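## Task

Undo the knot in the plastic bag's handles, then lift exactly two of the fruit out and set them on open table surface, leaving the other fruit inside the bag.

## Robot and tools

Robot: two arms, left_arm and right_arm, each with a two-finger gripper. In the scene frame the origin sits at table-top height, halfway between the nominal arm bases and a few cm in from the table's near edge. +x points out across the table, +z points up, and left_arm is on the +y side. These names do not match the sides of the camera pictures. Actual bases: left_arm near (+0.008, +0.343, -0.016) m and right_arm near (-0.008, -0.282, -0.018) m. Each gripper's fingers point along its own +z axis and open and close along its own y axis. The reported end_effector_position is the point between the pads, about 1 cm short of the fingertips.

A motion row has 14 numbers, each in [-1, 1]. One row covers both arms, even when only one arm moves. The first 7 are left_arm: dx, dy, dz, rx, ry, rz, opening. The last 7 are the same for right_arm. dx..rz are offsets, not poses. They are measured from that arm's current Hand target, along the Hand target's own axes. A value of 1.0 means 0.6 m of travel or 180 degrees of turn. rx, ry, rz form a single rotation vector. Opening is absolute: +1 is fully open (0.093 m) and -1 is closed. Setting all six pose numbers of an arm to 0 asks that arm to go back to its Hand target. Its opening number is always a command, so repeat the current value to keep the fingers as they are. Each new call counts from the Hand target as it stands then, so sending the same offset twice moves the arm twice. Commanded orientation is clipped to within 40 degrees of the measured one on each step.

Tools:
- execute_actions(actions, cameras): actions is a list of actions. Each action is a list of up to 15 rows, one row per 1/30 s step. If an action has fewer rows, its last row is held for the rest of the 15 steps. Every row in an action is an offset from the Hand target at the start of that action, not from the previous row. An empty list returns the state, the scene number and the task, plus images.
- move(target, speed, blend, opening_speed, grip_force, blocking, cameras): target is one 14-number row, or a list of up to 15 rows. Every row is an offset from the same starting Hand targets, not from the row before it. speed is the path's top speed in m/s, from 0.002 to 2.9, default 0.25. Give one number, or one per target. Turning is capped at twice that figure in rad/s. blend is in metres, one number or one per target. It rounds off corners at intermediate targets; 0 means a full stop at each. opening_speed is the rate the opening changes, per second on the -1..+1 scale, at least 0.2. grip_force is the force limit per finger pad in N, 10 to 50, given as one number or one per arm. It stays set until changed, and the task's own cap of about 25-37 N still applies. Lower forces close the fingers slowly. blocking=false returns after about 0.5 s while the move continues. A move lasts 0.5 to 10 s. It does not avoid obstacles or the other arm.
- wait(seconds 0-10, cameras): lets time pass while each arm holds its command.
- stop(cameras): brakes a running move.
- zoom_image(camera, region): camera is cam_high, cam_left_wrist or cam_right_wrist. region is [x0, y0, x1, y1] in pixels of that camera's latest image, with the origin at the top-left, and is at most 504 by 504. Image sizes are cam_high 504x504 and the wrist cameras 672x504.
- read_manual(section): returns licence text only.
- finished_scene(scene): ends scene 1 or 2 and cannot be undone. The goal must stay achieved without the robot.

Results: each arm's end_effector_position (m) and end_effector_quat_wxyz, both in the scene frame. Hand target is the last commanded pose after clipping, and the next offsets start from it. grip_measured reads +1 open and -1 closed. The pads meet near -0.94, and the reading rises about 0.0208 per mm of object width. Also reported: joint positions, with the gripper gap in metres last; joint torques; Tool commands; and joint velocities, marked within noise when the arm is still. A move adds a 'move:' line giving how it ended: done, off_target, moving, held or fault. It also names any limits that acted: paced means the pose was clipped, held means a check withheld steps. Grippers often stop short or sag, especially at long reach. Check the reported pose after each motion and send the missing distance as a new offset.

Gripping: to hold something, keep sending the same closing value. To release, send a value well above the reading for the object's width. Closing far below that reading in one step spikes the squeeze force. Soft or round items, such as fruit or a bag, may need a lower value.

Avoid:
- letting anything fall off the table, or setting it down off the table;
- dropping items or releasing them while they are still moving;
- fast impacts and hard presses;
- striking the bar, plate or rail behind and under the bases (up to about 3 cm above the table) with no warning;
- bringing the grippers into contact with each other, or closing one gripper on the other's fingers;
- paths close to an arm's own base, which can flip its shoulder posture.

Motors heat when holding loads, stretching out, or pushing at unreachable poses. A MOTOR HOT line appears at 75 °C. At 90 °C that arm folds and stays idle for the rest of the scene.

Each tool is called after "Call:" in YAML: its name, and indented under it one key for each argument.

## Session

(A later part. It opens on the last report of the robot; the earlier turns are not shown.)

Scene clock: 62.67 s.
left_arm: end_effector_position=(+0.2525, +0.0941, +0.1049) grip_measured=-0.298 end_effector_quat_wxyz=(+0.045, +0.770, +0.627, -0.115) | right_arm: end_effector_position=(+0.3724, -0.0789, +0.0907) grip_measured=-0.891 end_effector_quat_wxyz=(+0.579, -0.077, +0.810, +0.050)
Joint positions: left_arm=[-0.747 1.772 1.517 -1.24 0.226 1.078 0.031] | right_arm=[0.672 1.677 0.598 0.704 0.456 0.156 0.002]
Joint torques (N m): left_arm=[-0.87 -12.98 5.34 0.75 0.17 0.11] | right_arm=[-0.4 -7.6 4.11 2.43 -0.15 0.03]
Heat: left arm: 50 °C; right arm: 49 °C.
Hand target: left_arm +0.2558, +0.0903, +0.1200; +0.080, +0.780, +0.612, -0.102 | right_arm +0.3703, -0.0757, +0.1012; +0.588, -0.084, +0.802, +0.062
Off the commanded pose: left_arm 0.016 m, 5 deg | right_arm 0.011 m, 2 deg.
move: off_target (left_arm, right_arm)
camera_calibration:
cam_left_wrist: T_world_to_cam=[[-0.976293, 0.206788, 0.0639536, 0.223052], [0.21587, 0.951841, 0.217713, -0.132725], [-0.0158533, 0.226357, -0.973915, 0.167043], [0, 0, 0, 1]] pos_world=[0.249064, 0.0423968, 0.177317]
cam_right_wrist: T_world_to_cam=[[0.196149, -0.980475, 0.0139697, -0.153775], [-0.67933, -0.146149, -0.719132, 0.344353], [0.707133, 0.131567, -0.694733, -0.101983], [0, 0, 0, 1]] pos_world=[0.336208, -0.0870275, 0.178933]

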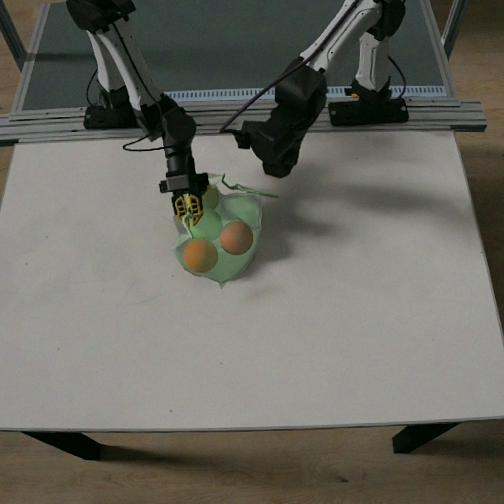

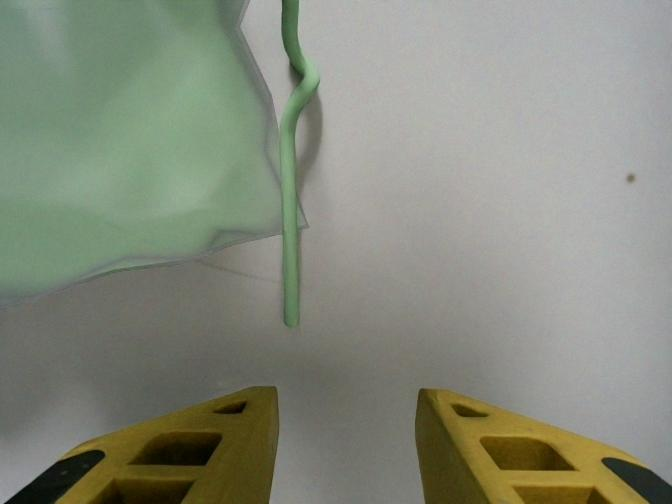

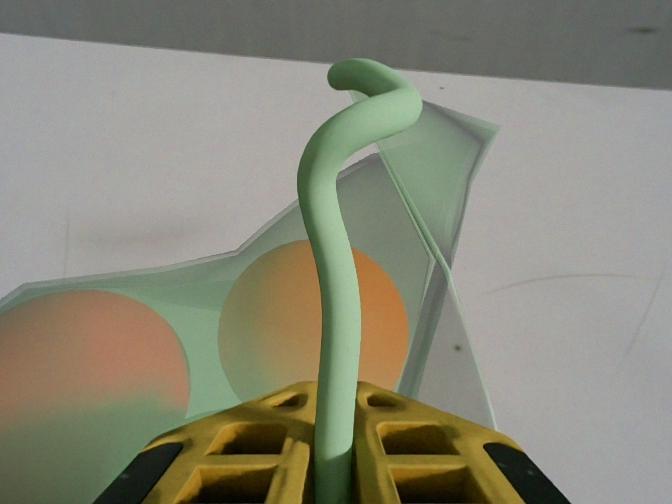

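Call:
move:
  target: [0.034,0.027,0.136,0,0,0,-0.4,0,0,0,0,0,0,-1]
  speed: 0.1
  cameras: ["cam_left_wrist"]

Scene clock: 64.53 s.
left_arm: end_effector_position=(+0.2642, +0.0885, +0.0337) grip_measured=-0.398 end_effector_quat_wxyz=(+0.063, +0.774, +0.621, -0.111) | right_arm: end_effector_position=(+0.3724, -0.0789, +0.0907) grip_measured=-0.891 end_effector_quat_wxyz=(+0.579, -0.077, +0.810, +0.050)
Joint positions: left_arm=[-0.735 1.837 1.309 -0.935 0.226 1.101 0.026] | right_arm=[0.672 1.677 0.598 0.704 0.456 0.156 0.002]
Joint torques (N m): left_arm=[0.05 -9.11 5.49 0.79 0.19 0.13] | right_arm=[-0.27 -7.5 4.21 2.42 -0.19 -0.01]
Heat: left arm: 50 °C; right arm: 49 °C.
Hand target: left_arm +0.2712, +0.0852, +0.0359; +0.080, +0.780, +0.612, -0.102 | right_arm +0.3703, -0.0757, +0.1012; +0.588, -0.084, +0.802, +0.062
Off the commanded pose: left_arm 0.008 m, 3 deg | right_arm 0.011 m, 2 deg.
move: off_target (left_arm, right_arm)
camera_calibration:
cam_left_wrist: T_world_to_cam=[[-0.975692, 0.217339, 0.0280971, 0.240318], [0.218481, 0.954695, 0.20205, -0.114712], [0.0170892, 0.203277, -0.978972, 0.0927057], [0, 0, 0, 1]] pos_world=[0.257955, 0.0384398, 0.107182]
Images, in order (width x height): cam_left_wrist 672x504.

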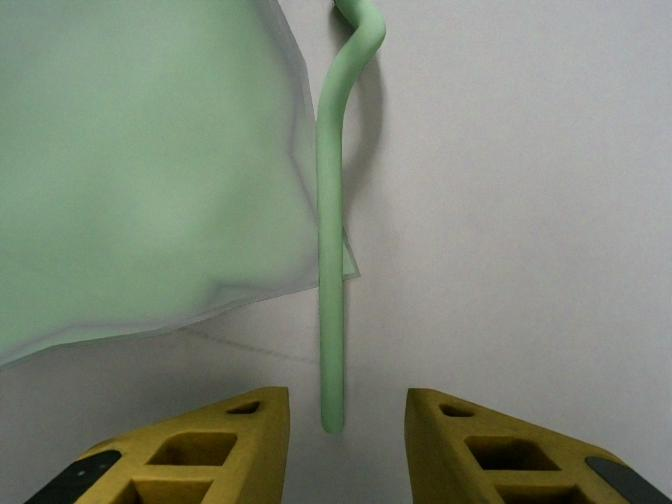

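Call:
move:
  target:
    - [-0.01,0.0,0.027,0,0,0,-0.4,0,0,0,0,0,0,-1]
    - [-0.01,0.0,0.027,0,0,0,-1,0,0,0,0,0,0,-1]
  speed: 0.05
  opening_speed: 0.4
  cameras: ["cam_left_wrist"]

Scene clock: 67.77 s.
left_arm: end_effector_position=(+0.2648, +0.0812, +0.0207) grip_measured=-0.977 end_effector_quat_wxyz=(+0.067, +0.778, +0.615, -0.110) | right_arm: end_effector_position=(+0.3724, -0.0789, +0.0907) grip_measured=-0.891 end_effector_quat_wxyz=(+0.579, -0.077, +0.810, +0.050)
Joint positions: left_arm=[-0.748 1.866 1.293 -0.88 0.226 1.101 0] | right_arm=[0.672 1.677 0.598 0.704 0.456 0.156 0.002]
Joint torques (N m): left_arm=[-1.24 -8.88 5.27 0.85 0.17 -0.13] | right_arm=[-0.2 -7.69 4.08 2.46 -0.16 0.01]
Heat: left arm: 49 °C; right arm: 49 °C.
Hand target: left_arm +0.2689, +0.0755, +0.0218; +0.080, +0.780, +0.612, -0.102 | right_arm +0.3703, -0.0757, +0.1012; +0.588, -0.084, +0.802, +0.062
Off the commanded pose: left_arm 0.007 m, 2 deg | right_arm 0.011 m, 2 deg.
move: off_target (right_arm)
camera_calibration:
cam_left_wrist: T_world_to_cam=[[-0.972818, 0.230727, 0.0197524, 0.241218], [0.230019, 0.95292, 0.19757, -0.108096], [0.0267622, 0.196743, -0.98009, 0.0794623], [0, 0, 0, 1]] pos_world=[0.257399, 0.0317178, 0.0944721]
Images, in order (width x height): cam_left_wrist 672x504.

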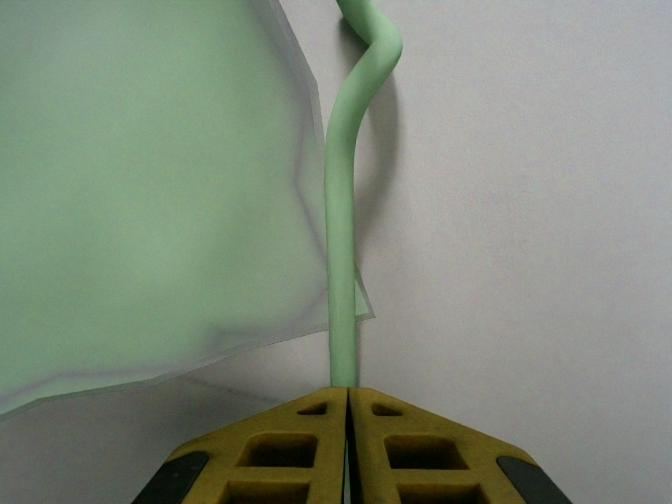

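Call:
move:
  target:
    - [0,0,0.0,0,0,0,-0.6,0,0,0,0,0,0,-1]
    - [0.004,0,0.02,0,0,0,-0.6,0,0,0,0,0,0,-1]
    - [0.004,0,0.02,0,0,0,-1,0,0,0,0,0,0,-1]
  speed: 0.05
  opening_speed: 0.5
  cameras: ["cam_left_wrist"]

Scene clock: 71.47 s.
left_arm: end_effector_position=(+0.2680, +0.0800, +0.0107) grip_measured=-0.908 end_effector_quat_wxyz=(+0.072, +0.778, +0.615, -0.105) | right_arm: end_effector_position=(+0.3724, -0.0789, +0.0907) grip_measured=-0.891 end_effector_quat_wxyz=(+0.579, -0.077, +0.810, +0.050)
Joint positions: left_arm=[-0.748 1.881 1.271 -0.831 0.218 1.101 0.002] | right_arm=[0.672 1.677 0.598 0.704 0.456 0.156 0.002]
Joint torques (N m): left_arm=[-1.26 -8.64 4.71 0.88 0.25 -0.13] | right_arm=[-0.27 -7.54 4.08 2.45 -0.18 -0.03]
Heat: left arm: 49 °C; right arm: 50 °C.
Hand target: left_arm +0.2687, +0.0747, +0.0095; +0.080, +0.780, +0.612, -0.102 | right_arm +0.3703, -0.0757, +0.1012; +0.588, -0.084, +0.802, +0.062
Off the commanded pose: left_arm 0.005 m, 1 deg | right_arm 0.011 m, 2 deg.
move: off_target (right_arm)
camera_calibration:
cam_left_wrist: T_world_to_cam=[[-0.973209, 0.229858, 0.00546911, 0.245175], [0.226309, 0.953438, 0.199349, -0.104766], [0.0406076, 0.195246, -0.979913, 0.0661624], [0, 0, 0, 1]] pos_world=[0.259629, 0.0306149, 0.0843776]
Images, in order (width x height): cam_left_wrist 672x504.

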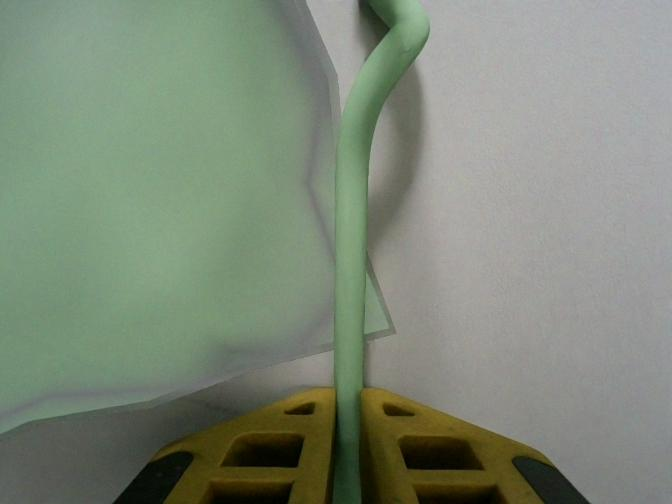

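Call:
move:
  target:
    - [-0.051,0,-0.193,0,0,0,-1,0,0,0,0,0,0,-1]
    - [0.178,0.061,-0.255,0,0,0,-1,0,0,0,0,0,0,-1]
  speed: 0.1
  blend: 0.03
  cameras: ["all"]

Call:
zoom_image:
  camera: "cam_high"
  region: [160, 150, 320, 310]

Scene clock: 75.33 s.
left_arm: end_effector_position=(+0.3384, +0.2056, +0.1206) grip_measured=-0.908 end_effector_quat_wxyz=(+0.073, +0.776, +0.619, -0.096) | right_arm: end_effector_position=(+0.3718, -0.0773, +0.0908) grip_measured=-0.891 end_effector_quat_wxyz=(+0.579, -0.079, +0.810, +0.052)
Joint positions: left_arm=[-0.339 1.832 1.662 -1.357 0.238 1.51 0.002] | right_arm=[0.675 1.677 0.598 0.704 0.453 0.156 0.002]
Joint torques (N m): left_arm=[-0.23 -8.88 8.08 0.12 0.47 0.15] | right_arm=[-0.09 -7.56 4.19 2.44 -0.12 0.02]
Heat: left arm: 49 °C; right arm: 50 °C.
Hand target: left_arm +0.3382, +0.2044, +0.1300; +0.080, +0.780, +0.612, -0.102 | right_arm +0.3703, -0.0757, +0.1012; +0.588, -0.084, +0.802, +0.062
Off the commanded pose: left_arm 0.009 m, 1 deg | right_arm 0.011 m, 2 deg.
move: off_target (right_arm)
camera_calibration:
cam_left_wrist: T_world_to_cam=[[-0.975697, 0.219059, -0.00540417, 0.288521], [0.212961, 0.953767, 0.212078, -0.259496], [0.0516119, 0.205773, -0.977238, 0.140207], [0, 0, 0, 1]] pos_world=[0.329535, 0.155445, 0.193608]
cam_right_wrist: T_world_to_cam=[[0.201237, -0.979455, 0.0130789, -0.153847], [-0.67865, -0.149038, -0.719182, 0.343674], [0.706355, 0.13585, -0.694699, -0.101117], [0, 0, 0, 1]] pos_world=[0.335618, -0.0857286, 0.178931]

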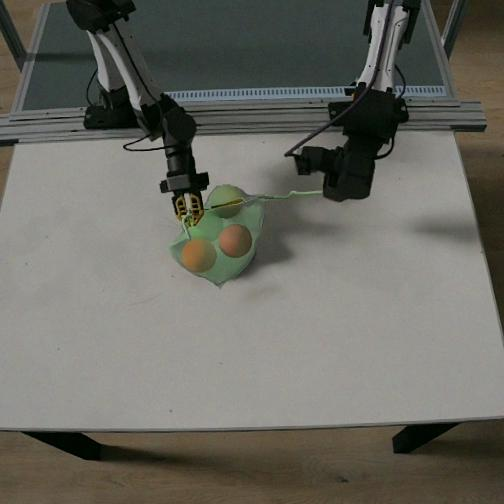

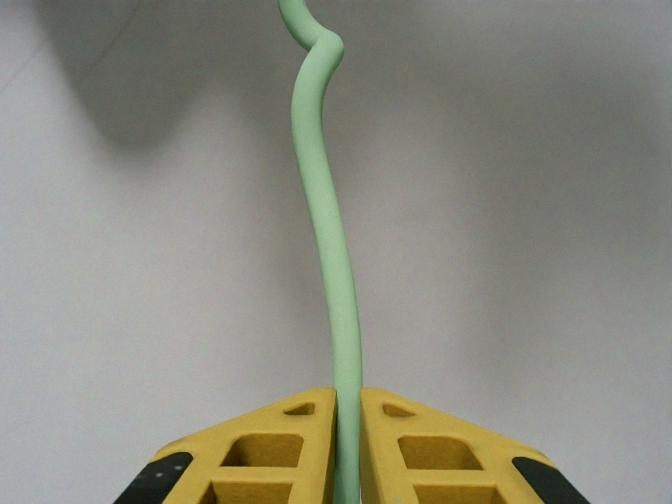

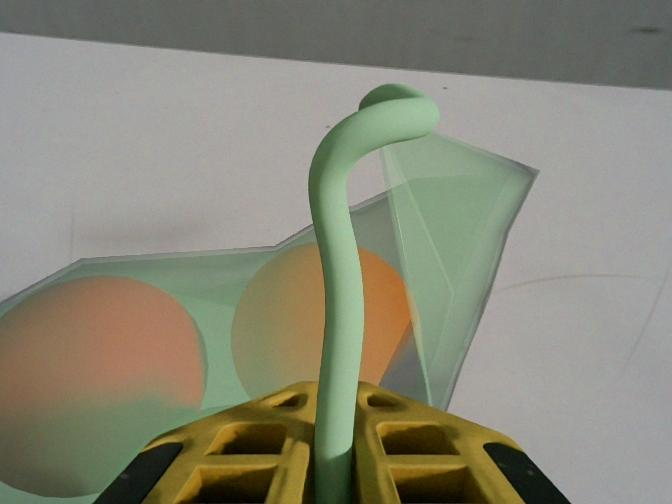

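Scaled by 3.150 from the camera's 504x504 image, which has a finer 720x720 frame.

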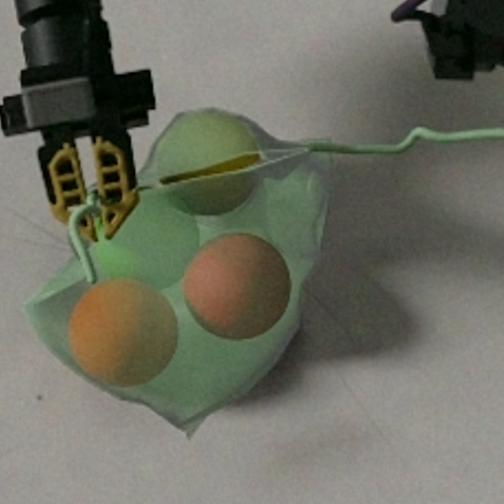

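Call:
move:
  target:
    - [0,0,0,0,0,0,-1,0,0,0,0,0,0,-0.5]
    - [0,0,0,0,0,0,-1,-0.05,0,-0.15,0,0,0,-0.5]
    - [-0.15,-0.24,0.1,0,0,0,-1,-0.1,-0.1,-0.25,0,0,0,-0.5]
  speed: 0.12
  cameras: ["all"]

Call:
zoom_image:
  camera: "cam_high"
  region: [160, 150, 320, 310]

Scene clock: 80.67 s.
left_arm: end_effector_position=(+0.1700, +0.1438, +0.0883) grip_measured=-0.908 end_effector_quat_wxyz=(+0.055, +0.782, +0.611, -0.112) | right_arm: end_effector_position=(+0.2623, -0.1620, +0.1973) grip_measured=-0.503 end_effector_quat_wxyz=(+0.590, -0.075, +0.802, +0.058)
Joint positions: left_arm=[-0.808 1.399 1.058 -1.124 0.219 1.053 0.002] | right_arm=[0.686 0.735 0.489 -0.097 0.464 0.157 0.021]
Joint torques (N m): left_arm=[-1.03 -7.51 5.33 0.83 0.15 -0.32] | right_arm=[-0.7 -1.01 8.43 1.92 -0.16 0]
Heat: left arm: 49 °C; right arm: 49 °C.
Hand target: left_arm +0.1739, +0.1393, +0.0951; +0.080, +0.780, +0.612, -0.102 | right_arm +0.2605, -0.1604, +0.2036; +0.588, -0.084, +0.802, +0.062
Off the commanded pose: left_arm 0.009 m, 3 deg | right_arm 0.007 m, 1 deg.
move: off_target (left_arm)
camera_calibration:
cam_left_wrist: T_world_to_cam=[[-0.969255, 0.24281, 0.0398543, 0.129107], [0.245706, 0.946397, 0.20967, -0.162144], [0.0131921, 0.213016, -0.97696, 0.135468], [0, 0, 0, 1]] pos_world=[0.16319, 0.0932475, 0.161198]
cam_right_wrist: T_world_to_cam=[[0.201292, -0.979531, 0.00107232, -0.213874], [-0.659151, -0.136264, -0.739562, 0.334327], [0.72457, 0.148161, -0.673088, 0.0546848], [0, 0, 0, 1]] pos_world=[0.2238, -0.172041, 0.284292]

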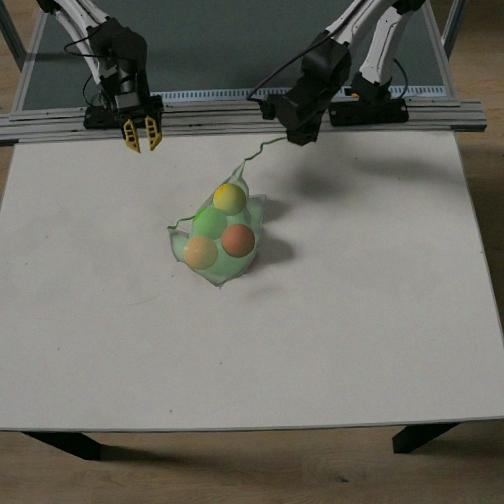

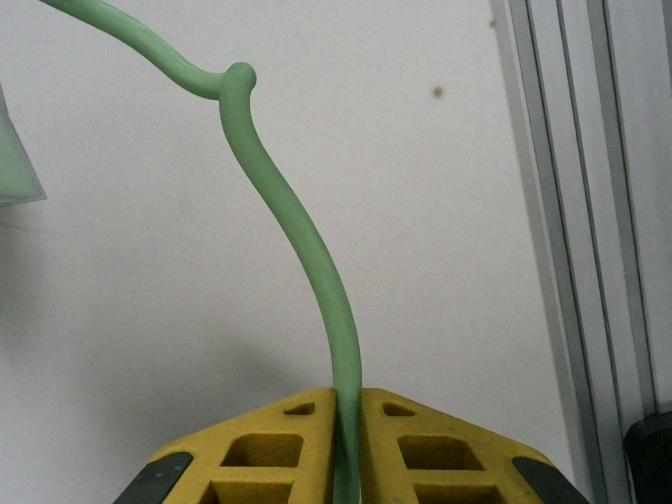

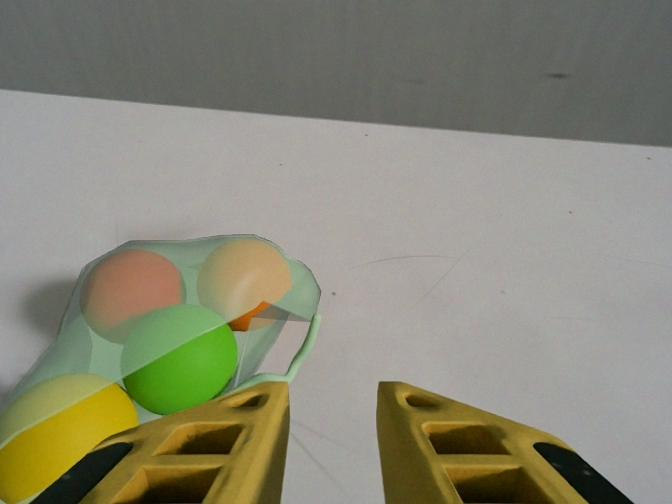

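Scaled by 3.150 from the camera's 504x504 image, which has a finer 720x720 frame.

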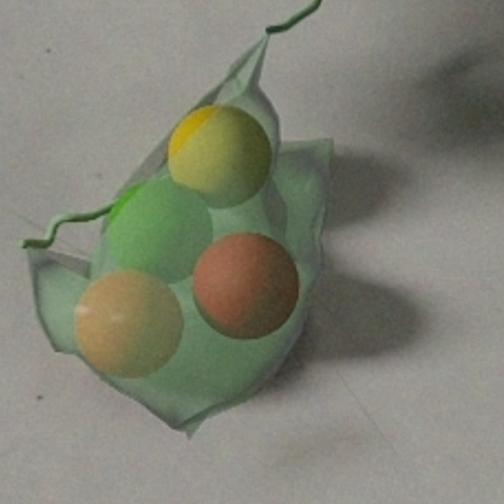

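Call:
move:
  target: [0,0,0,0,0,0,-1,0.178,0.058,0.14,-0.26,0.032,-0.097,1]
  speed: 0.15
  cameras: ["all"]

Call:
zoom_image:
  camera: "cam_high"
  region: [160, 150, 320, 310]

Scene clock: 85.20 s.
left_arm: end_effector_position=(+0.1700, +0.1439, +0.0882) grip_measured=-0.908 end_effector_quat_wxyz=(+0.055, +0.782, +0.611, -0.112) | right_arm: end_effector_position=(+0.2925, -0.1192, +0.0661) grip_measured=+1.000 end_effector_quat_wxyz=(+0.455, -0.421, +0.733, +0.281)
Joint positions: left_arm=[-0.808 1.399 1.058 -1.124 0.218 1.053 0.002] | right_arm=[0.14 1.461 0.461 0.31 -0.816 -0.509 0.093]
Joint torques (N m): left_arm=[-1.17 -7.43 5.37 0.85 0.13 -0.31] | right_arm=[-0.43 -2.89 6.95 2.04 -0.58 0.05]
Heat: left arm: 48 °C; right arm: 49 °C.
Hand target: left_arm +0.1740, +0.1394, +0.0951; +0.080, +0.780, +0.612, -0.102 | right_arm +0.3002, -0.1164, +0.0764; +0.469, -0.430, +0.718, +0.282
Off the commanded pose: left_arm 0.009 m, 3 deg | right_arm 0.013 m, 3 deg.
move: off_target (left_arm, right_arm)
camera_calibration:
cam_left_wrist: T_world_to_cam=[[-0.969353, 0.242435, 0.0397566, 0.129173], [0.245314, 0.946424, 0.210008, -0.162138], [0.0132866, 0.213325, -0.976891, 0.135414], [0, 0, 0, 1]] pos_world=[0.16319, 0.0932484, 0.161199]
cam_right_wrist: T_world_to_cam=[[0.879256, -0.475691, -0.0250323, -0.314314], [-0.3807, -0.670147, -0.637158, 0.111217], [0.286315, 0.569755, -0.770327, 0.123078], [0, 0, 0, 1]] pos_world=[0.283464, -0.145109, 0.157805]

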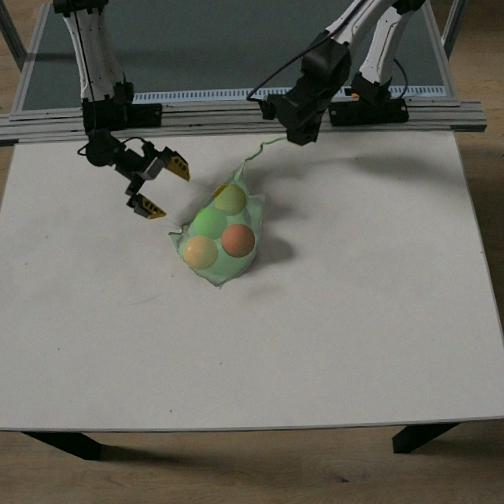

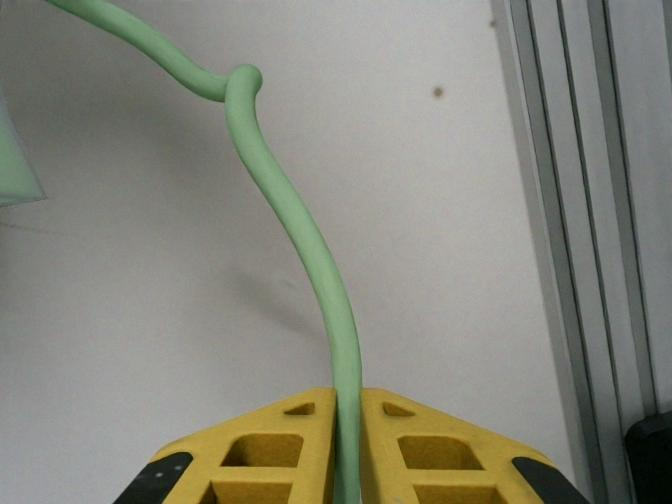

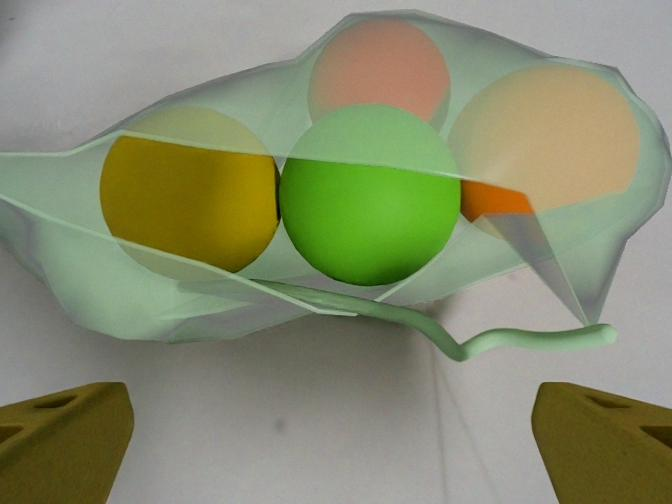

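Scaled by 3.150 from the camera's 504x504 image, which has a finer 720x720 frame.

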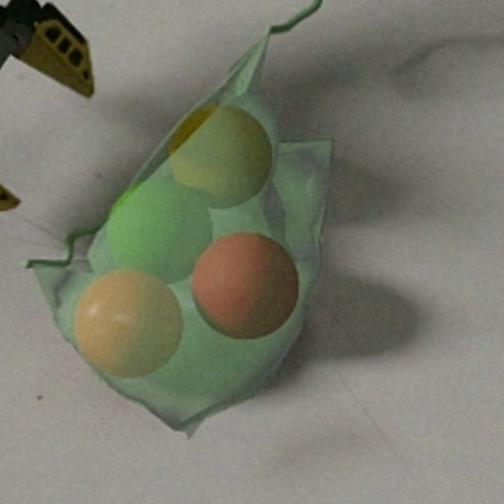

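Call:
move:
  target: [0,0,0,0,0,0,-1,-0.014,-0.028,0.095,0,0,0,1]
  speed: 0.08
  cameras: ["cam_right_wrist"]

Scene clock: 87.30 s.
left_arm: end_effector_position=(+0.1700, +0.1439, +0.0882) grip_measured=-0.908 end_effector_quat_wxyz=(+0.055, +0.782, +0.611, -0.112) | right_arm: end_effector_position=(+0.3294, -0.0794, +0.0538) grip_measured=+1.000 end_effector_quat_wxyz=(+0.453, -0.431, +0.724, +0.291)
Joint positions: left_arm=[-0.808 1.399 1.058 -1.124 0.218 1.053 0.002] | right_arm=[0.252 1.698 0.599 0.471 -0.759 -0.429 0.093]
Joint torques (N m): left_arm=[-0.99 -7.43 5.38 0.83 0.14 -0.32] | right_arm=[0.61 -4.38 6.6 2.37 -0.11 0.22]
Heat: left arm: 48 °C; right arm: 49 °C.
Hand target: left_arm +0.1740, +0.1394, +0.0951; +0.080, +0.780, +0.612, -0.102 | right_arm +0.3412, -0.0752, +0.0613; +0.469, -0.430, +0.718, +0.282
Off the commanded pose: left_arm 0.009 m, 3 deg | right_arm 0.015 m, 2 deg.
move: off_target (left_arm, right_arm)
camera_calibration:
cam_right_wrist: T_world_to_cam=[[0.894026, -0.447194, -0.0271207, -0.330658], [-0.357446, -0.675488, -0.64494, 0.136468], [0.270094, 0.586287, -0.763752, 0.0866125], [0, 0, 0, 1]] pos_world=[0.321003, -0.106465, 0.145197]
Images, in order (width x height): cam_right_wrist 672x504.

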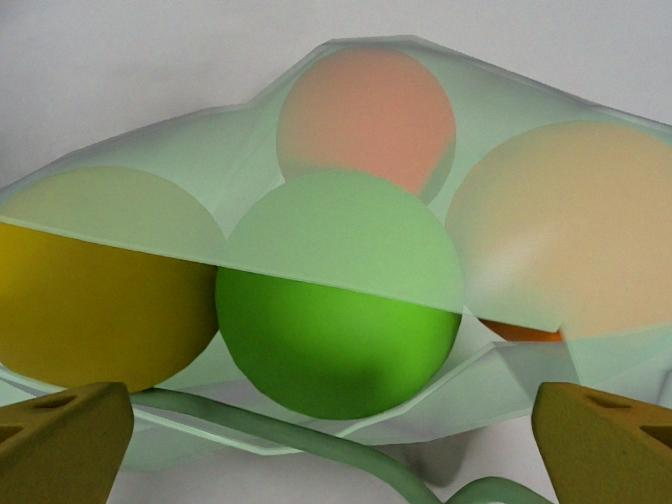

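Call:
move:
  target: [0,0,0,0,0,0,-1,0.018,-0.003,0.04,0,0,0,1]
  speed: 0.06
  cameras: ["cam_right_wrist"]

Scene clock: 88.80 s.
left_arm: end_effector_position=(+0.1700, +0.1439, +0.0882) grip_measured=-0.908 end_effector_quat_wxyz=(+0.055, +0.782, +0.611, -0.112) | right_arm: end_effector_position=(+0.3398, -0.0653, +0.0351) grip_measured=+1.000 end_effector_quat_wxyz=(+0.454, -0.431, +0.724, +0.291)
Joint positions: left_arm=[-0.808 1.399 1.058 -1.124 0.218 1.053 0.002] | right_arm=[0.29 1.817 0.627 0.581 -0.726 -0.401 0.093]
Joint torques (N m): left_arm=[-1.1 -7.54 5.38 0.84 0.13 -0.33] | right_arm=[0.58 -4.77 6.13 2.39 -0.09 0.25]
Heat: left arm: 47 °C; right arm: 49 °C.
Hand target: left_arm +0.1739, +0.1394, +0.0950; +0.080, +0.780, +0.612, -0.102 | right_arm +0.3511, -0.0605, +0.0418; +0.469, -0.430, +0.718, +0.282
Off the commanded pose: left_arm 0.009 m, 3 deg | right_arm 0.014 m, 2 deg.
move: off_target (left_arm, right_arm)
camera_calibration:
cam_right_wrist: T_world_to_cam=[[0.894036, -0.447275, -0.0254023, -0.33425], [-0.356741, -0.676481, -0.64429, 0.137277], [0.270991, 0.58508, -0.764359, 0.060894], [0, 0, 0, 1]] pos_world=[0.331302, -0.0922641, 0.126501]
Images, in order (width x height): cam_right_wrist 672x504.

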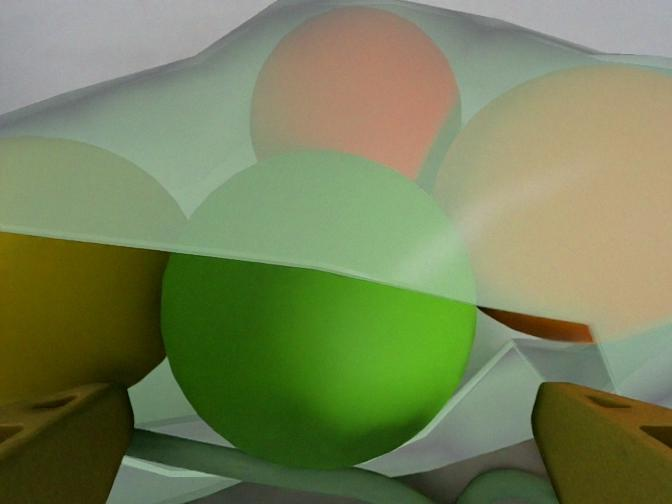

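Call:
move:
  target:
    - [0,0,0,0,0,0,-1,-0.019,0.006,0.005,0,0,0,1]
    - [0,0,0,0,0,0,-1,-0.019,0.006,0.065,0,0,0,1]
  speed: 0.06
  cameras: ["cam_high","cam_right_wrist"]

Scene clock: 91.33 s.
left_arm: end_effector_position=(+0.1701, +0.1438, +0.0882) grip_measured=-0.908 end_effector_quat_wxyz=(+0.055, +0.782, +0.611, -0.112) | right_arm: end_effector_position=(+0.3565, -0.0292, +0.0302) grip_measured=+1.000 end_effector_quat_wxyz=(+0.453, -0.432, +0.724, +0.288)
Joint positions: left_arm=[-0.808 1.399 1.058 -1.124 0.218 1.053 0.002] | right_arm=[0.385 1.916 0.73 0.618 -0.644 -0.338 0.093]
Joint torques (N m): left_arm=[-1.05 -7.57 5.38 0.83 0.11 -0.29] | right_arm=[0.7 -5.41 6.3 2.42 -0.07 0.23]
Heat: left arm: 47 °C; right arm: 49 °C.
Hand target: left_arm +0.1740, +0.1393, +0.0951; +0.080, +0.780, +0.612, -0.102 | right_arm +0.3669, -0.0233, +0.0366; +0.469, -0.430, +0.718, +0.282
Off the commanded pose: left_arm 0.009 m, 3 deg | right_arm 0.014 m, 2 deg.
move: off_target (left_arm, right_arm)
camera_calibration:
cam_right_wrist: T_world_to_cam=[[0.893994, -0.447552, -0.0217025, -0.333247], [-0.355704, -0.679405, -0.641782, 0.163941], [0.272486, 0.581469, -0.76658, 0.0309524], [0, 0, 0, 1]] pos_world=[0.347801, -0.0557611, 0.121709]
Images, in order (width x height): cam_high 504x504, cam_right_wrist 672x504.

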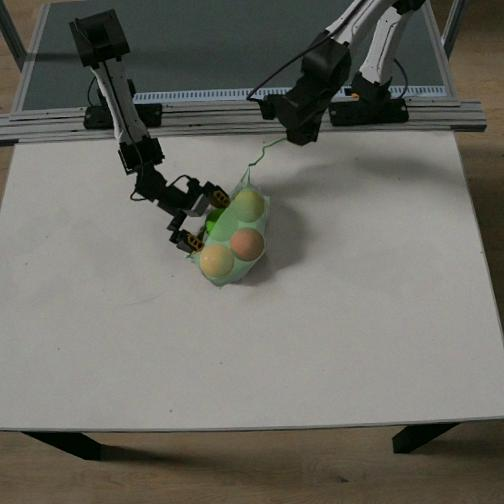

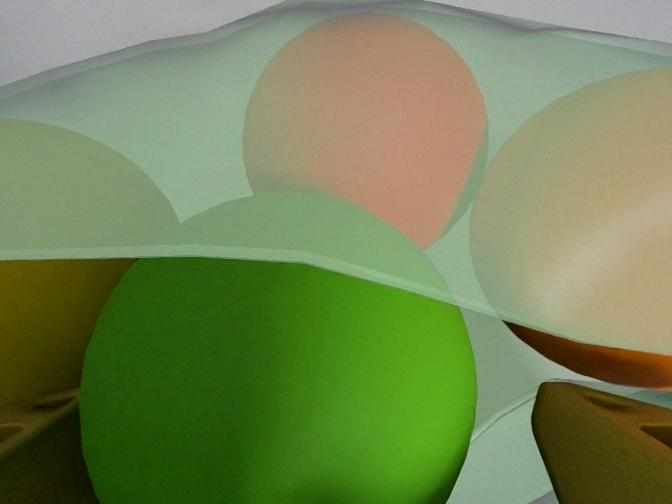

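Call:
move:
  target: [0,0,0,0,0,0,-1,0,0,0,0,0,0,0.2]
  opening_speed: 0.4
  cameras: ["cam_high","cam_right_wrist"]

Scene clock: 93.93 s.
left_arm: end_effector_position=(+0.1701, +0.1438, +0.0882) grip_measured=-0.908 end_effector_quat_wxyz=(+0.055, +0.782, +0.611, -0.112) | right_arm: end_effector_position=(+0.3566, -0.0292, +0.0303) grip_measured=+0.274 end_effector_quat_wxyz=(+0.453, -0.432, +0.724, +0.289)
Joint positions: left_arm=[-0.808 1.399 1.058 -1.124 0.218 1.053 0.002] | right_arm=[0.385 1.916 0.73 0.618 -0.644 -0.338 0.058]
Joint torques (N m): left_arm=[-1.21 -7.57 5.34 0.84 0.14 -0.31] | right_arm=[0.65 -5.5 6.23 2.45 -0.09 0.25]
Heat: left arm: 47 °C; right arm: 49 °C.
Hand target: left_arm +0.1740, +0.1393, +0.0951; +0.080, +0.780, +0.612, -0.102 | right_arm +0.3669, -0.0233, +0.0366; +0.469, -0.430, +0.718, +0.282
Off the commanded pose: left_arm 0.009 m, 3 deg | right_arm 0.014 m, 2 deg.
move: off_target (left_arm, right_arm)
camera_calibration:
cam_right_wrist: T_world_to_cam=[[0.893905, -0.447726, -0.0218127, -0.333299], [-0.355837, -0.67917, -0.641956, 0.164121], [0.272606, 0.58161, -0.766431, 0.0309499], [0, 0, 0, 1]] pos_world=[0.3479, -0.0557616, 0.121809]
Images, in order (width x height): cam_high 504x504, cam_right_wrist 672x504.

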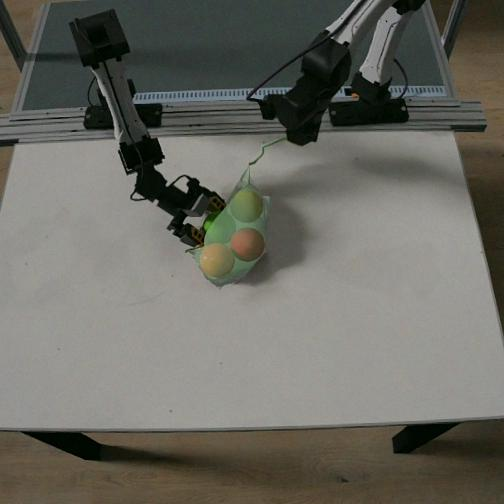

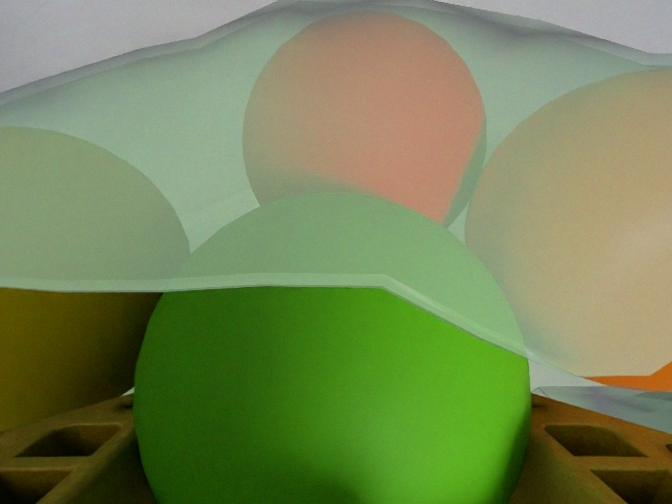

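Call:
move:
  target:
    - [0,0,0,0,0,0,-1,0,0,0,0,0,0,0.0]
    - [0,0,0,0,0,0,-1,0.066,0,-0.183,0,0,0,0.0]
  speed: 0.06
  opening_speed: 0.4
  cameras: ["cam_high","cam_right_wrist"]

Scene clock: 97.87 s.
left_arm: end_effector_position=(+0.1702, +0.1437, +0.0883) grip_measured=-0.908 end_effector_quat_wxyz=(+0.055, +0.782, +0.611, -0.112) | right_arm: end_effector_position=(+0.3158, -0.1280, +0.0345) grip_measured=+0.274 end_effector_quat_wxyz=(+0.464, -0.422, +0.728, +0.276)
Joint positions: left_arm=[-0.808 1.399 1.058 -1.124 0.218 1.053 0.002] | right_arm=[0.094 1.683 0.483 0.504 -0.848 -0.55 0.058]
Joint torques (N m): left_arm=[-1.18 -7.45 5.42 0.83 0.15 -0.32] | right_arm=[-0.4 -7.46 4.04 1.57 -0.63 -0.01]
Heat: left arm: 46 °C; right arm: 49 °C.
Hand target: left_arm +0.1739, +0.1394, +0.0951; +0.080, +0.780, +0.612, -0.102 | right_arm +0.3121, -0.1260, +0.0443; +0.469, -0.430, +0.718, +0.282
Off the commanded pose: left_arm 0.009 m, 3 deg | right_arm 0.011 m, 2 deg.
move: off_target (left_arm, right_arm)
camera_calibration:
cam_right_wrist: T_world_to_cam=[[0.877587, -0.479385, -0.00558804, -0.340479], [-0.368777, -0.667563, -0.646809, 0.0909878], [0.30634, 0.569692, -0.762631, 0.0904626], [0, 0, 0, 1]] pos_world=[0.304642, -0.154016, 0.125939]
Images, in order (width x height): cam_high 504x504, cam_right_wrist 672x504.

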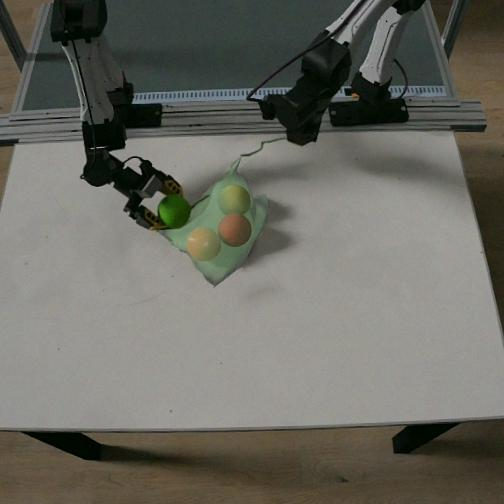

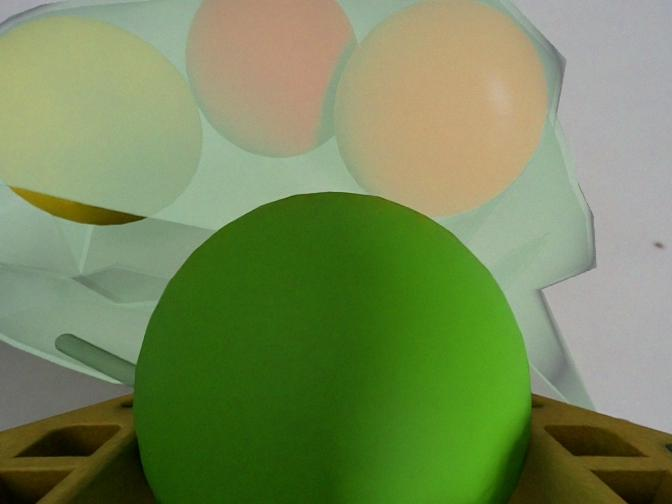

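Call:
move:
  target: [0,0,0,0,0,0,-1,-0.0435,-0.0235,-0.067,0,0,0,0.0]
  speed: 0.08
  cameras: ["cam_high","cam_right_wrist"]

Call:
zoom_image:
  camera: "cam_high"
  region: [110, 150, 270, 310]

Scene clock: 99.73 s.
left_arm: end_effector_position=(+0.1702, +0.1437, +0.0883) grip_measured=-0.908 end_effector_quat_wxyz=(+0.055, +0.782, +0.611, -0.112) | right_arm: end_effector_position=(+0.3076, -0.1582, +0.0662) grip_measured=+0.274 end_effector_quat_wxyz=(+0.454, -0.419, +0.735, +0.281)
Joint positions: left_arm=[-0.808 1.399 1.058 -1.124 0.218 1.053 0.002] | right_arm=[-0.026 1.513 0.55 0.136 -0.934 -0.682 0.058]
Joint torques (N m): left_arm=[-1.06 -7.53 5.39 0.84 0.11 -0.32] | right_arm=[-0.58 -6.27 7.31 1.36 -0.73 0.02]
Heat: left arm: 46 °C; right arm: 48 °C.
Hand target: left_arm +0.1739, +0.1394, +0.0951; +0.080, +0.780, +0.612, -0.102 | right_arm +0.3122, -0.1560, +0.0843; +0.469, -0.430, +0.718, +0.282
Off the commanded pose: left_arm 0.009 m, 3 deg | right_arm 0.019 m, 3 deg.
move: off_target (left_arm, right_arm)
camera_calibration:
cam_right_wrist: T_world_to_cam=[[0.877018, -0.479604, -0.0286435, -0.345838], [-0.386317, -0.668475, -0.635531, 0.092795], [0.285656, 0.568437, -0.771544, 0.141056], [0, 0, 0, 1]] pos_world=[0.298861, -0.184015, 0.157899]
Images, in order (width x height): cam_high 504x504, cam_right_wrist 672x504.

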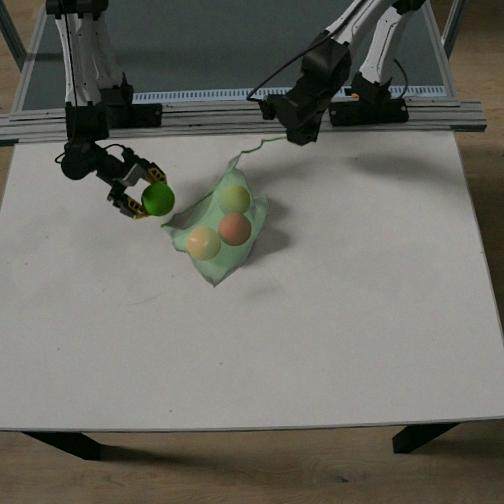

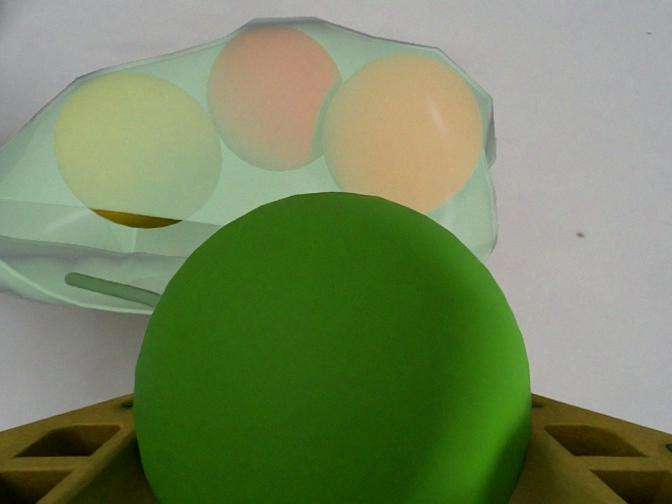

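Scaled by 3.150 from the camera's 504x504 image, which has a finer 720x720 frame.

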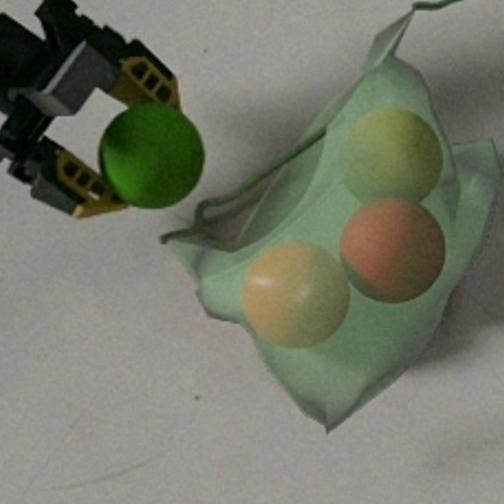

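Call:
move:
  target: [0,0,0,0,0,0,-1,0.079,-0.162,-0.181,0.229,0,0.1,0.0]
  speed: 0.15

Scene clock: 103.23 s.
left_arm: end_effector_position=(+0.1702, +0.1437, +0.0883) grip_measured=-0.908 end_effector_quat_wxyz=(+0.055, +0.782, +0.611, -0.112) | right_arm: end_effector_position=(+0.3382, -0.3019, +0.0719) grip_measured=+0.275 end_effector_quat_wxyz=(+0.520, -0.125, +0.839, +0.097)
Joint positions: left_arm=[-0.808 1.399 1.058 -1.124 0.218 1.053 0.002] | right_arm=[-0.313 1.361 0.388 0.415 -0.574 -0.297 0.058]
Joint torques (N m): left_arm=[-1.16 -7.51 5.35 0.81 0.15 -0.32] | right_arm=[-0.32 -4.96 4.93 2.61 -0.06 0.22]
Heat: left arm: 46 °C; right arm: 49 °C.
Hand target: left_arm +0.1739, +0.1394, +0.0951; +0.080, +0.780, +0.612, -0.102 | right_arm +0.3422, -0.3062, +0.0843; +0.541, -0.123, +0.828, +0.081
Off the commanded pose: left_arm 0.009 m, 3 deg | right_arm 0.014 m, 3 deg.
move: off_target (left_arm, right_arm)

Call:
move:
  target: [0,0,0,0,0,0,-1,0.062,0,0.027,0,0,0,0.0]
  speed: 0.04
  cameras: ["cam_high"]

Call:
zoom_image:
  camera: "cam_high"
  region: [30, 150, 190, 310]

Scene clock: 105.33 s.
left_arm: end_effector_position=(+0.1702, +0.1437, +0.0883) grip_measured=-0.908 end_effector_quat_wxyz=(+0.055, +0.782, +0.611, -0.112) | right_arm: end_effector_position=(+0.3384, -0.3018, +0.0403) grip_measured=+0.275 end_effector_quat_wxyz=(+0.531, -0.129, +0.833, +0.092)
Joint positions: left_arm=[-0.808 1.399 1.058 -1.124 0.218 1.053 0.002] | right_arm=[-0.313 1.539 0.306 0.702 -0.573 -0.297 0.058]
Joint torques (N m): left_arm=[-1.09 -7.47 5.44 0.83 0.16 -0.33] | right_arm=[-0.58 -3.07 3.93 2.68 -0.07 0.19]
Heat: left arm: 46 °C; right arm: 49 °C.
Hand target: left_arm +0.1739, +0.1394, +0.0951; +0.080, +0.780, +0.612, -0.102 | right_arm +0.3421, -0.3063, +0.0437; +0.541, -0.123, +0.828, +0.081
Off the commanded pose: left_arm 0.009 m, 3 deg | right_arm 0.007 m, 2 deg.
move: off_target (left_arm)
Images, in order (width x height): cam_high 504x504.

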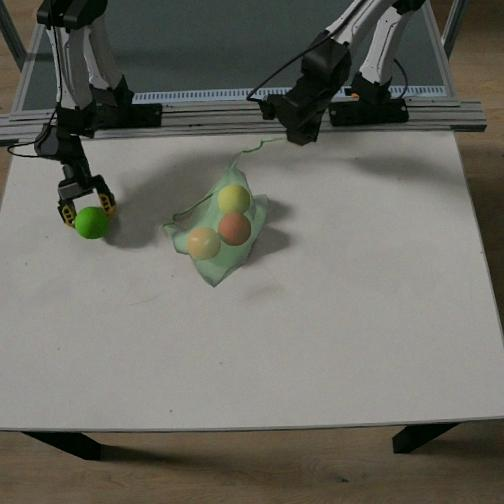

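Scaled by 3.150 from the camera's 504x504 image, which has a finer 720x720 frame.

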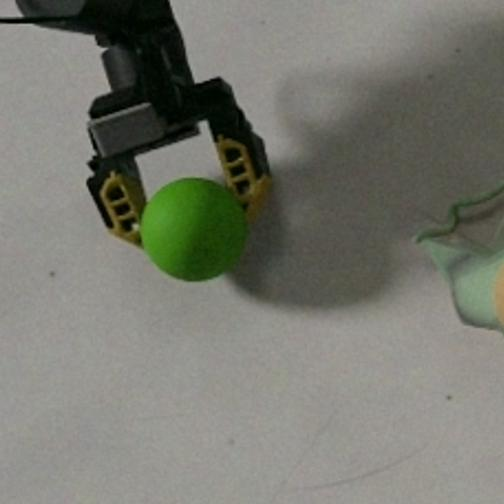

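Call:
move:
  target: [0,0,0,0,0,0,-1,0.016,0,0.007,0,0,0,0.0]
  speed: 0.03

Scene clock: 106.63 s.
left_arm: end_effector_position=(+0.1702, +0.1437, +0.0883) grip_measured=-0.908 end_effector_quat_wxyz=(+0.055, +0.782, +0.611, -0.112) | right_arm: end_effector_position=(+0.3390, -0.3019, +0.0301) grip_measured=+0.275 end_effector_quat_wxyz=(+0.531, -0.129, +0.832, +0.091)
Joint positions: left_arm=[-0.808 1.399 1.058 -1.124 0.218 1.053 0.002] | right_arm=[-0.313 1.606 0.294 0.783 -0.573 -0.297 0.058]
Joint torques (N m): left_arm=[-1.03 -7.47 5.35 0.81 0.15 -0.32] | right_arm=[-0.58 -3.17 3.48 2.61 -0.06 0.21]
Motor temperatures (°C): left_arm=[26 46 46 37 26 27 31] | right_arm=[25 37 40 49 27 24 27]
Heat: left arm: 46 °C; right arm: 49 °C.
Hand target: left_arm +0.1739, +0.1394, +0.0951; +0.080, +0.780, +0.612, -0.102 | right_arm +0.3421, -0.3063, +0.0332; +0.541, -0.123, +0.828, +0.081
Off the commanded pose: left_arm 0.009 m, 3 deg | right_arm 0.006 m, 2 deg.
move: off_target (left_arm)

Call:
move:
  target:
    - [0,0,0,0,0,0,-1,0,0,0,0,0,0,0.5]
    - [0,0,0,0,0,0,-1,0,0,0,0,0,0,1]
    - [0,0,0,0,0,0,-1,0.03,0,-0.12,0,0,0,1]
    - [0,0,0,0,0,0,-1,-0.22,0,-0.18,0,0,0,1]
  speed: 0.08
  opening_speed: 0.3
  cameras: ["all"]

Call:
zoom_image:
  camera: "cam_high"
  region: [130, 120, 290, 280]

Scene clock: 116.57 s.
left_arm: end_effector_position=(+0.1702, +0.1437, +0.0883) grip_measured=-0.908 end_effector_quat_wxyz=(+0.055, +0.782, +0.611, -0.112) | right_arm: end_effector_position=(+0.2977, -0.3198, +0.1892) grip_measured=+1.000 end_effector_quat_wxyz=(+0.543, -0.128, +0.826, +0.085)
Joint positions: left_arm=[-0.808 1.399 1.058 -1.124 0.218 1.053 0.002] | right_arm=[-0.468 0.944 0.647 -0.257 -0.701 -0.385 0.093]
Joint torques (N m): left_arm=[-1.03 -7.53 5.35 0.85 0.15 -0.29] | right_arm=[0.64 -1.91 8.76 1.7 -0.03 0.23]
Heat: left arm: 46 °C; right arm: 48 °C.
Hand target: left_arm +0.1739, +0.1394, +0.0951; +0.080, +0.780, +0.612, -0.102 | right_arm +0.2982, -0.3197, +0.1974; +0.541, -0.123, +0.828, +0.081
Off the commanded pose: left_arm 0.009 m, 3 deg | right_arm 0.008 m, 1 deg.
move: off_target (left_arm)
camera_calibration:
cam_left_wrist: T_world_to_cam=[[-0.969374, 0.242452, 0.0391376, 0.129373], [0.245204, 0.946532, 0.20965, -0.162096], [0.013785, 0.212826, -0.976993, 0.135393], [0, 0, 0, 1]] pos_world=[0.163291, 0.0932473, 0.161198]
cam_right_wrist: T_world_to_cam=[[0.315864, -0.948797, 0.00360536, -0.400235], [-0.708993, -0.238553, -0.663643, 0.298042], [0.630522, 0.207065, -0.748041, 0.10803], [0, 0, 0, 1]] pos_world=[0.269614, -0.331013, 0.280048]

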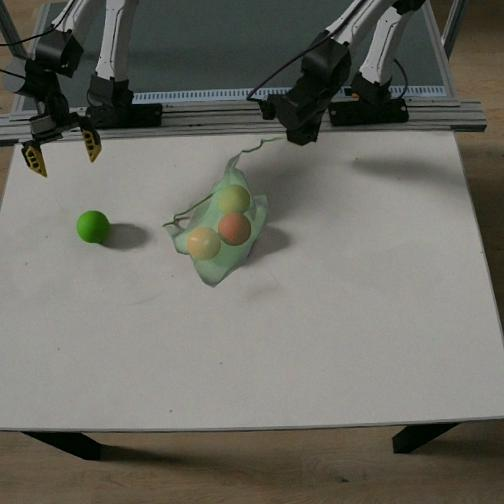

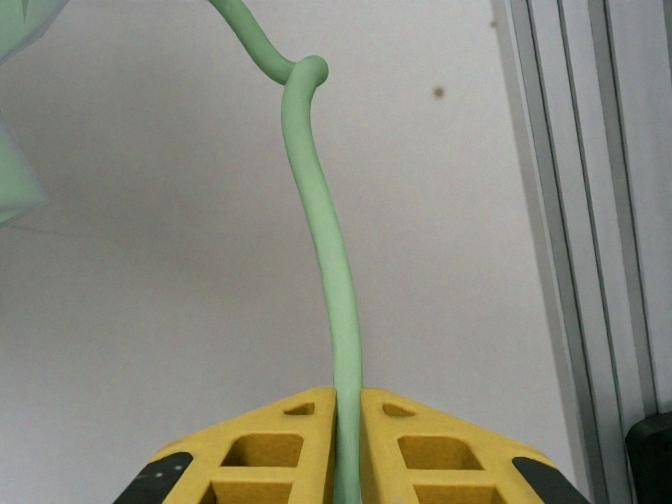

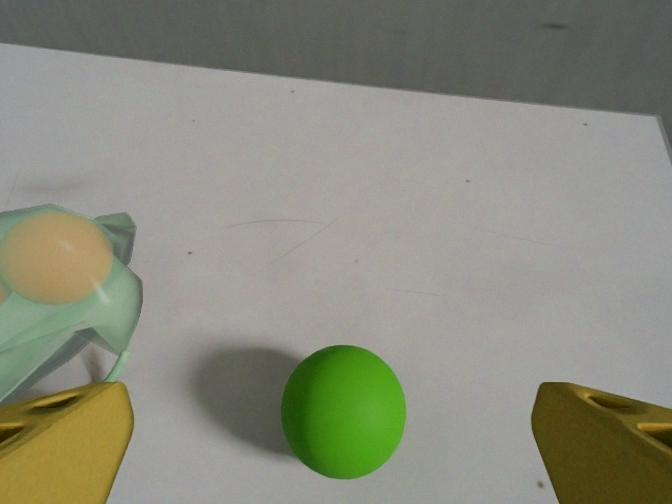

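Scaled by 3.150 from the camera's 504x504 image, which has a finer 720x720 frame.

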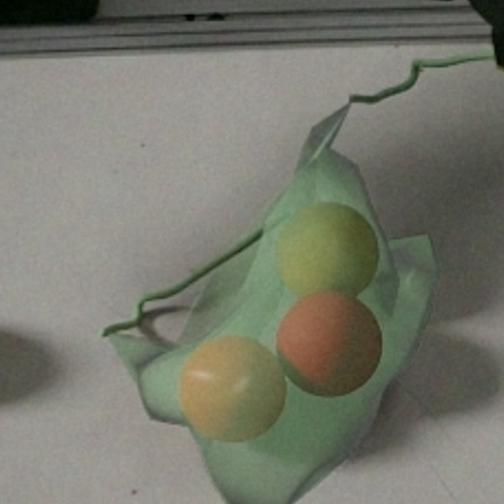

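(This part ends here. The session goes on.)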